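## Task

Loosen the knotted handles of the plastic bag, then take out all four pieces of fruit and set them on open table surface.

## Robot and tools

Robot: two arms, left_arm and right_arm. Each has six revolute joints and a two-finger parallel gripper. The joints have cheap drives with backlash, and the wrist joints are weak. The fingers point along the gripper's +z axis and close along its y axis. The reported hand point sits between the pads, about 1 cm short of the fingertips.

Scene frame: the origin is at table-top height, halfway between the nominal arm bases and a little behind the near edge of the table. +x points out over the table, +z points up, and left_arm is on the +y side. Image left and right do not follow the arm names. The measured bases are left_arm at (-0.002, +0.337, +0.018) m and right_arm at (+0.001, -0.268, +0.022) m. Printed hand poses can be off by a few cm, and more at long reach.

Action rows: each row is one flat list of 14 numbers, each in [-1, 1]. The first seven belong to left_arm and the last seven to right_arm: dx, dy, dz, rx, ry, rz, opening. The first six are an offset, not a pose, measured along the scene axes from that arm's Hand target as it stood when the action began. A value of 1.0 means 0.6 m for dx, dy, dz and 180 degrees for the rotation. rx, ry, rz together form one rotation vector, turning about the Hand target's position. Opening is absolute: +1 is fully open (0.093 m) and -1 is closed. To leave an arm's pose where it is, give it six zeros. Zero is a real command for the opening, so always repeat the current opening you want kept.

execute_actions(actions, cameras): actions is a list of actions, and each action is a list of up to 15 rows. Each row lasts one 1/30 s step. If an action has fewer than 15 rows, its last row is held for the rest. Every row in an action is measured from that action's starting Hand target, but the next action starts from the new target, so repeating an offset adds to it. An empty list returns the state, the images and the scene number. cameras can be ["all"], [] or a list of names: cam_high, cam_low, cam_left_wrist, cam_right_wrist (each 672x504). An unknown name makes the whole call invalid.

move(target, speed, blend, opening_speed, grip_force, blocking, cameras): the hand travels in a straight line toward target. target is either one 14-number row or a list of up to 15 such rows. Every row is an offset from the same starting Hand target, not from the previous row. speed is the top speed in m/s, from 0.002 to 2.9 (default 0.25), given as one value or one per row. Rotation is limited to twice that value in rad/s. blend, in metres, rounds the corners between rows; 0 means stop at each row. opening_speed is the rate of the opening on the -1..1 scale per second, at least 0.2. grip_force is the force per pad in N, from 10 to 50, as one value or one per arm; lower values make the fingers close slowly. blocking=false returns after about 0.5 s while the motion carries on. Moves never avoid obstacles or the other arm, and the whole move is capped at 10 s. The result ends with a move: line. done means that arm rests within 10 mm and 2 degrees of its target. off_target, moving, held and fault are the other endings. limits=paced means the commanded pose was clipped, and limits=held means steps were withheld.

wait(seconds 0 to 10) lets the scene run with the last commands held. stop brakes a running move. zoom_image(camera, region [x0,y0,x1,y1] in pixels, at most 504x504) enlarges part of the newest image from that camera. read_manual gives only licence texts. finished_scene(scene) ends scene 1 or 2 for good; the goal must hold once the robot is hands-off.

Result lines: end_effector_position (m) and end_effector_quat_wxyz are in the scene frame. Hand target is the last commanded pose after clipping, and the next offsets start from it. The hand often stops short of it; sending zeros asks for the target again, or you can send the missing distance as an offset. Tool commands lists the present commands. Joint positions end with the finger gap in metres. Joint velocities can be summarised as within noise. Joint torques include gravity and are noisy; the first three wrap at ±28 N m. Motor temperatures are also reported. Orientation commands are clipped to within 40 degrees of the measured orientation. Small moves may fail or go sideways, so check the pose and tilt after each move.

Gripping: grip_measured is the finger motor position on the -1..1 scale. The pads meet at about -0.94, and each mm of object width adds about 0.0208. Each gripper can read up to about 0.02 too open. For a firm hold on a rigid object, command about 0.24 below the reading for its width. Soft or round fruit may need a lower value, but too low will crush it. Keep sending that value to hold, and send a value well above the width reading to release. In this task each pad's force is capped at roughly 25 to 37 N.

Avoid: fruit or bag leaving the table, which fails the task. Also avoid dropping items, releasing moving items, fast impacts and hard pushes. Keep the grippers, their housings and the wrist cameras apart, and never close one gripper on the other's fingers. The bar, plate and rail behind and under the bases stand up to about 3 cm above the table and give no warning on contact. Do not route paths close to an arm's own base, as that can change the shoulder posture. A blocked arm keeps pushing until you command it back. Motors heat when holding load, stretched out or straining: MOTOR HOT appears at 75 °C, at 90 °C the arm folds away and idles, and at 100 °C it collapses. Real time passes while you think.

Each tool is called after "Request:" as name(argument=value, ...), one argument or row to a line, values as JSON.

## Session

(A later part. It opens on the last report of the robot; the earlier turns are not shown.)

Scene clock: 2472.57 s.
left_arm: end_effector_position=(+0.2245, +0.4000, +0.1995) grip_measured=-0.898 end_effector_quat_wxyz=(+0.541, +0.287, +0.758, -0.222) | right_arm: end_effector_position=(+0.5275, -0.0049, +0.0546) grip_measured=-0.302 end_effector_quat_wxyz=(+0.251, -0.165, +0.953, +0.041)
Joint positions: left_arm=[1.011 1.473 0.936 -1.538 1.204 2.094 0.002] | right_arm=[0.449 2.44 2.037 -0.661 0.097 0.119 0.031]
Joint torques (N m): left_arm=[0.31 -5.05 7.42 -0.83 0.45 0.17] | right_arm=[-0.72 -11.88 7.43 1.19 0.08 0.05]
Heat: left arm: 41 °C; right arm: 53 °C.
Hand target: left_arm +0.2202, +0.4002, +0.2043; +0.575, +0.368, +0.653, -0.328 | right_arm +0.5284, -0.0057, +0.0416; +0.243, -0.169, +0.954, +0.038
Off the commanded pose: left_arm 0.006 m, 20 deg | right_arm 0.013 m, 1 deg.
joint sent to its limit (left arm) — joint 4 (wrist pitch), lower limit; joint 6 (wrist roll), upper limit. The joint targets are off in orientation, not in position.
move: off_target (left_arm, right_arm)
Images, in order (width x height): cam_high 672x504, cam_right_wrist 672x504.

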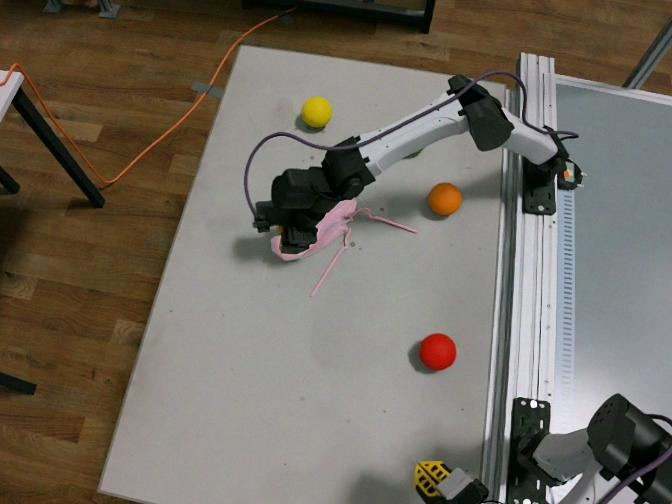

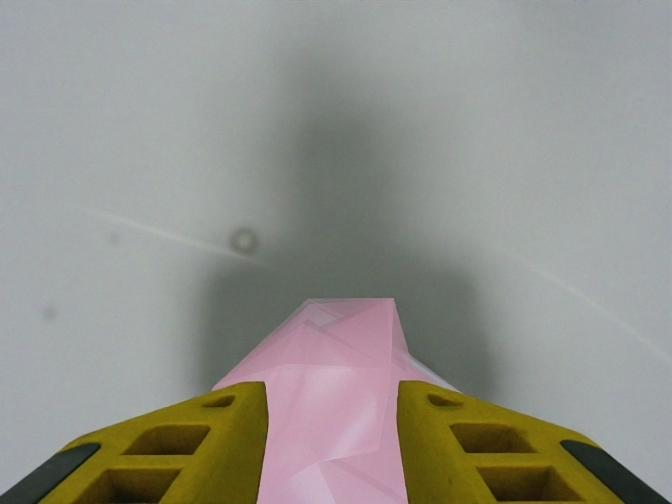

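Request:
move(
  target=[
    [0, 0, 0, 0, 0, 0, -0.9, -0.1, -0.036, 0.25, 0, 0, 0, -0.3],
    [0, 0, 0, 0, 0, 0, -0.9, -0.42, -0.25, 0.36, 0, 0, 0, -0.3],
  ],
  speed=0.15,
  blend=[0.03, 0],
  cameras=["cam_high", "cam_low"],
)

Request:
zoom_image(
  camera="cam_high",
  region=[230, 60, 510, 390],
)

Scene clock: 2482.17 s.
left_arm: end_effector_position=(+0.2245, +0.4000, +0.1995) grip_measured=-0.898 end_effector_quat_wxyz=(+0.541, +0.287, +0.758, -0.222) | right_arm: end_effector_position=(+0.2854, -0.1514, +0.2641) grip_measured=-0.302 end_effector_quat_wxyz=(+0.261, -0.164, +0.951, +0.039)
Joint positions: left_arm=[1.011 1.473 0.936 -1.538 1.204 2.094 0.002] | right_arm=[0.41 1.289 1.387 -1.139 0.087 0.083 0.031]
Joint torques (N m): left_arm=[0.32 -5.04 7.46 -0.84 0.43 0.17] | right_arm=[-0.96 -5.11 5.34 0.9 -0.06 0.05]
Motor temperatures (°C): left_arm=[22 33 41 32 22 24 22] | right_arm=[24 56 44 30 24 26 25]
Heat: left arm: 41 °C; right arm: 56 °C.
Hand target: left_arm +0.2202, +0.4002, +0.2043; +0.575, +0.368, +0.653, -0.328 | right_arm +0.2764, -0.1557, +0.2577; +0.244, -0.169, +0.954, +0.038
Off the commanded pose: left_arm 0.006 m, 20 deg | right_arm 0.012 m, 2 deg.
joint sent to its limit (left arm) — joint 4 (wrist pitch), lower limit; joint 6 (wrist roll), upper limit. The joint targets are off in orientation, not in position.
move: off_target (left_arm, right_arm)
Images, in order (width x height): cam_high 672x504, cam_low 672x504.

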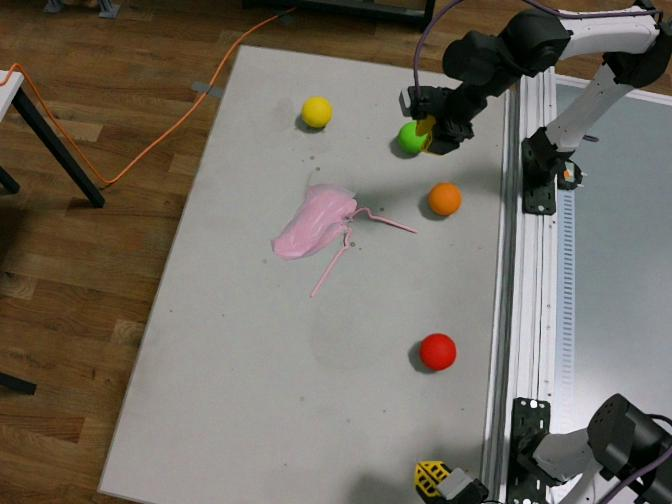

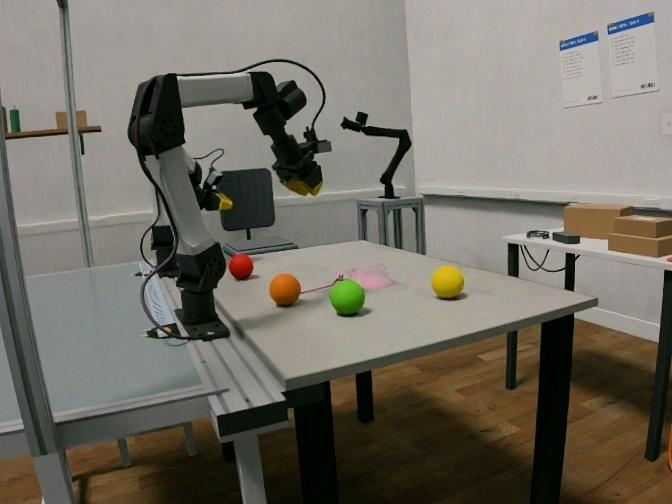

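Scaled by 1.527 from the camera's 672x504 image, which has a finer 960x720 frame.

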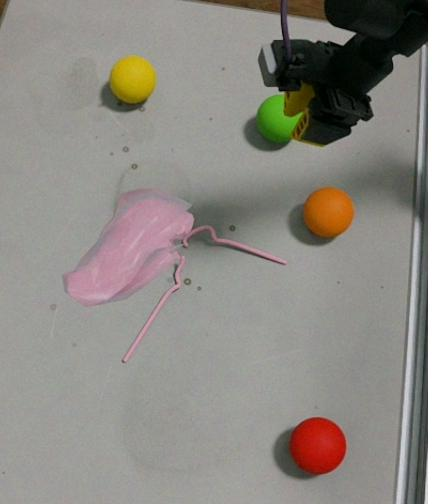

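Request:
execute_actions(
  actions=[],
  cameras=["cam_high", "cam_low"],
)

Scene clock: 2485.77 s.
left_arm: end_effector_position=(+0.2245, +0.4000, +0.1995) grip_measured=-0.898 end_effector_quat_wxyz=(+0.541, +0.287, +0.758, -0.222) | right_arm: end_effector_position=(+0.2853, -0.1514, +0.2640) grip_measured=-0.302 end_effector_quat_wxyz=(+0.261, -0.164, +0.951, +0.040)
Joint positions: left_arm=[1.011 1.473 0.936 -1.538 1.204 2.094 0.002] | right_arm=[0.41 1.289 1.387 -1.14 0.086 0.083 0.031]
Joint velocities: within noise
Joint torques (N m): left_arm=[0.28 -5.01 7.46 -0.82 0.43 0.16] | right_arm=[-1.01 -5.14 5.26 0.88 -0.04 0.03]
Motor temperatures (°C): left_arm=[22 33 41 32 22 24 22] | right_arm=[24 55 44 29 24 26 25]
Heat: left arm: 41 °C; right arm: 55 °C.
Hand target: left_arm +0.2202, +0.4002, +0.2043; +0.575, +0.368, +0.653, -0.328 | right_arm +0.2764, -0.1556, +0.2577; +0.244, -0.169, +0.954, +0.038
Tool commands: left_gripper/opening=-0.9 right_gripper/opening=-0.3
Off the commanded pose: left_arm 0.006 m, 20 deg | right_arm 0.012 m, 2 deg.
Images, in order (width x height): cam_high 672x504, cam_low 672x504.

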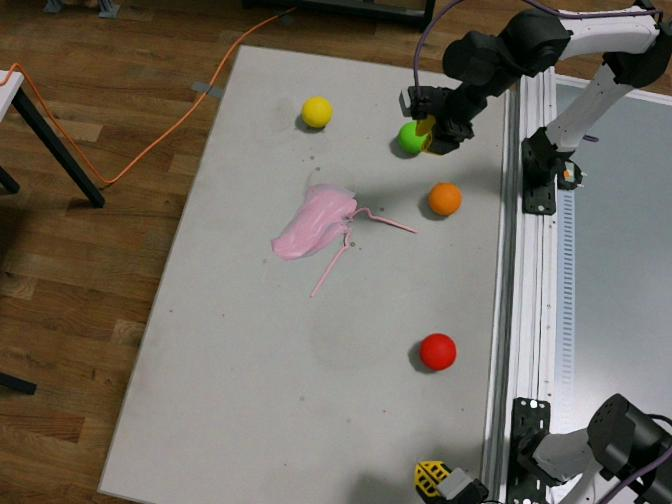

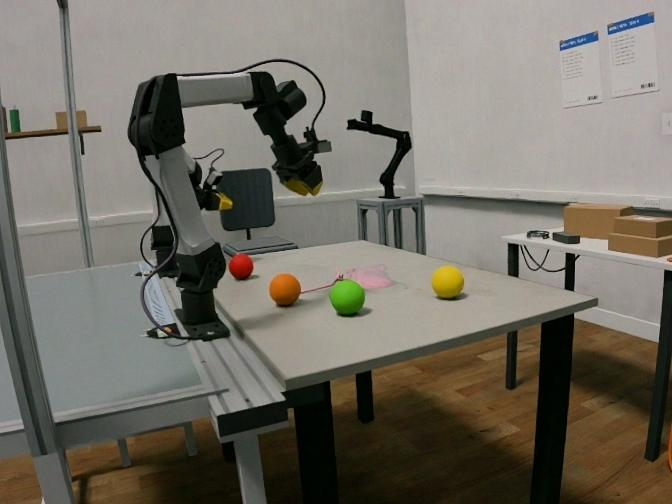

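Request:
finished_scene(
  scene=2,
)

The scene is finished: the task was done.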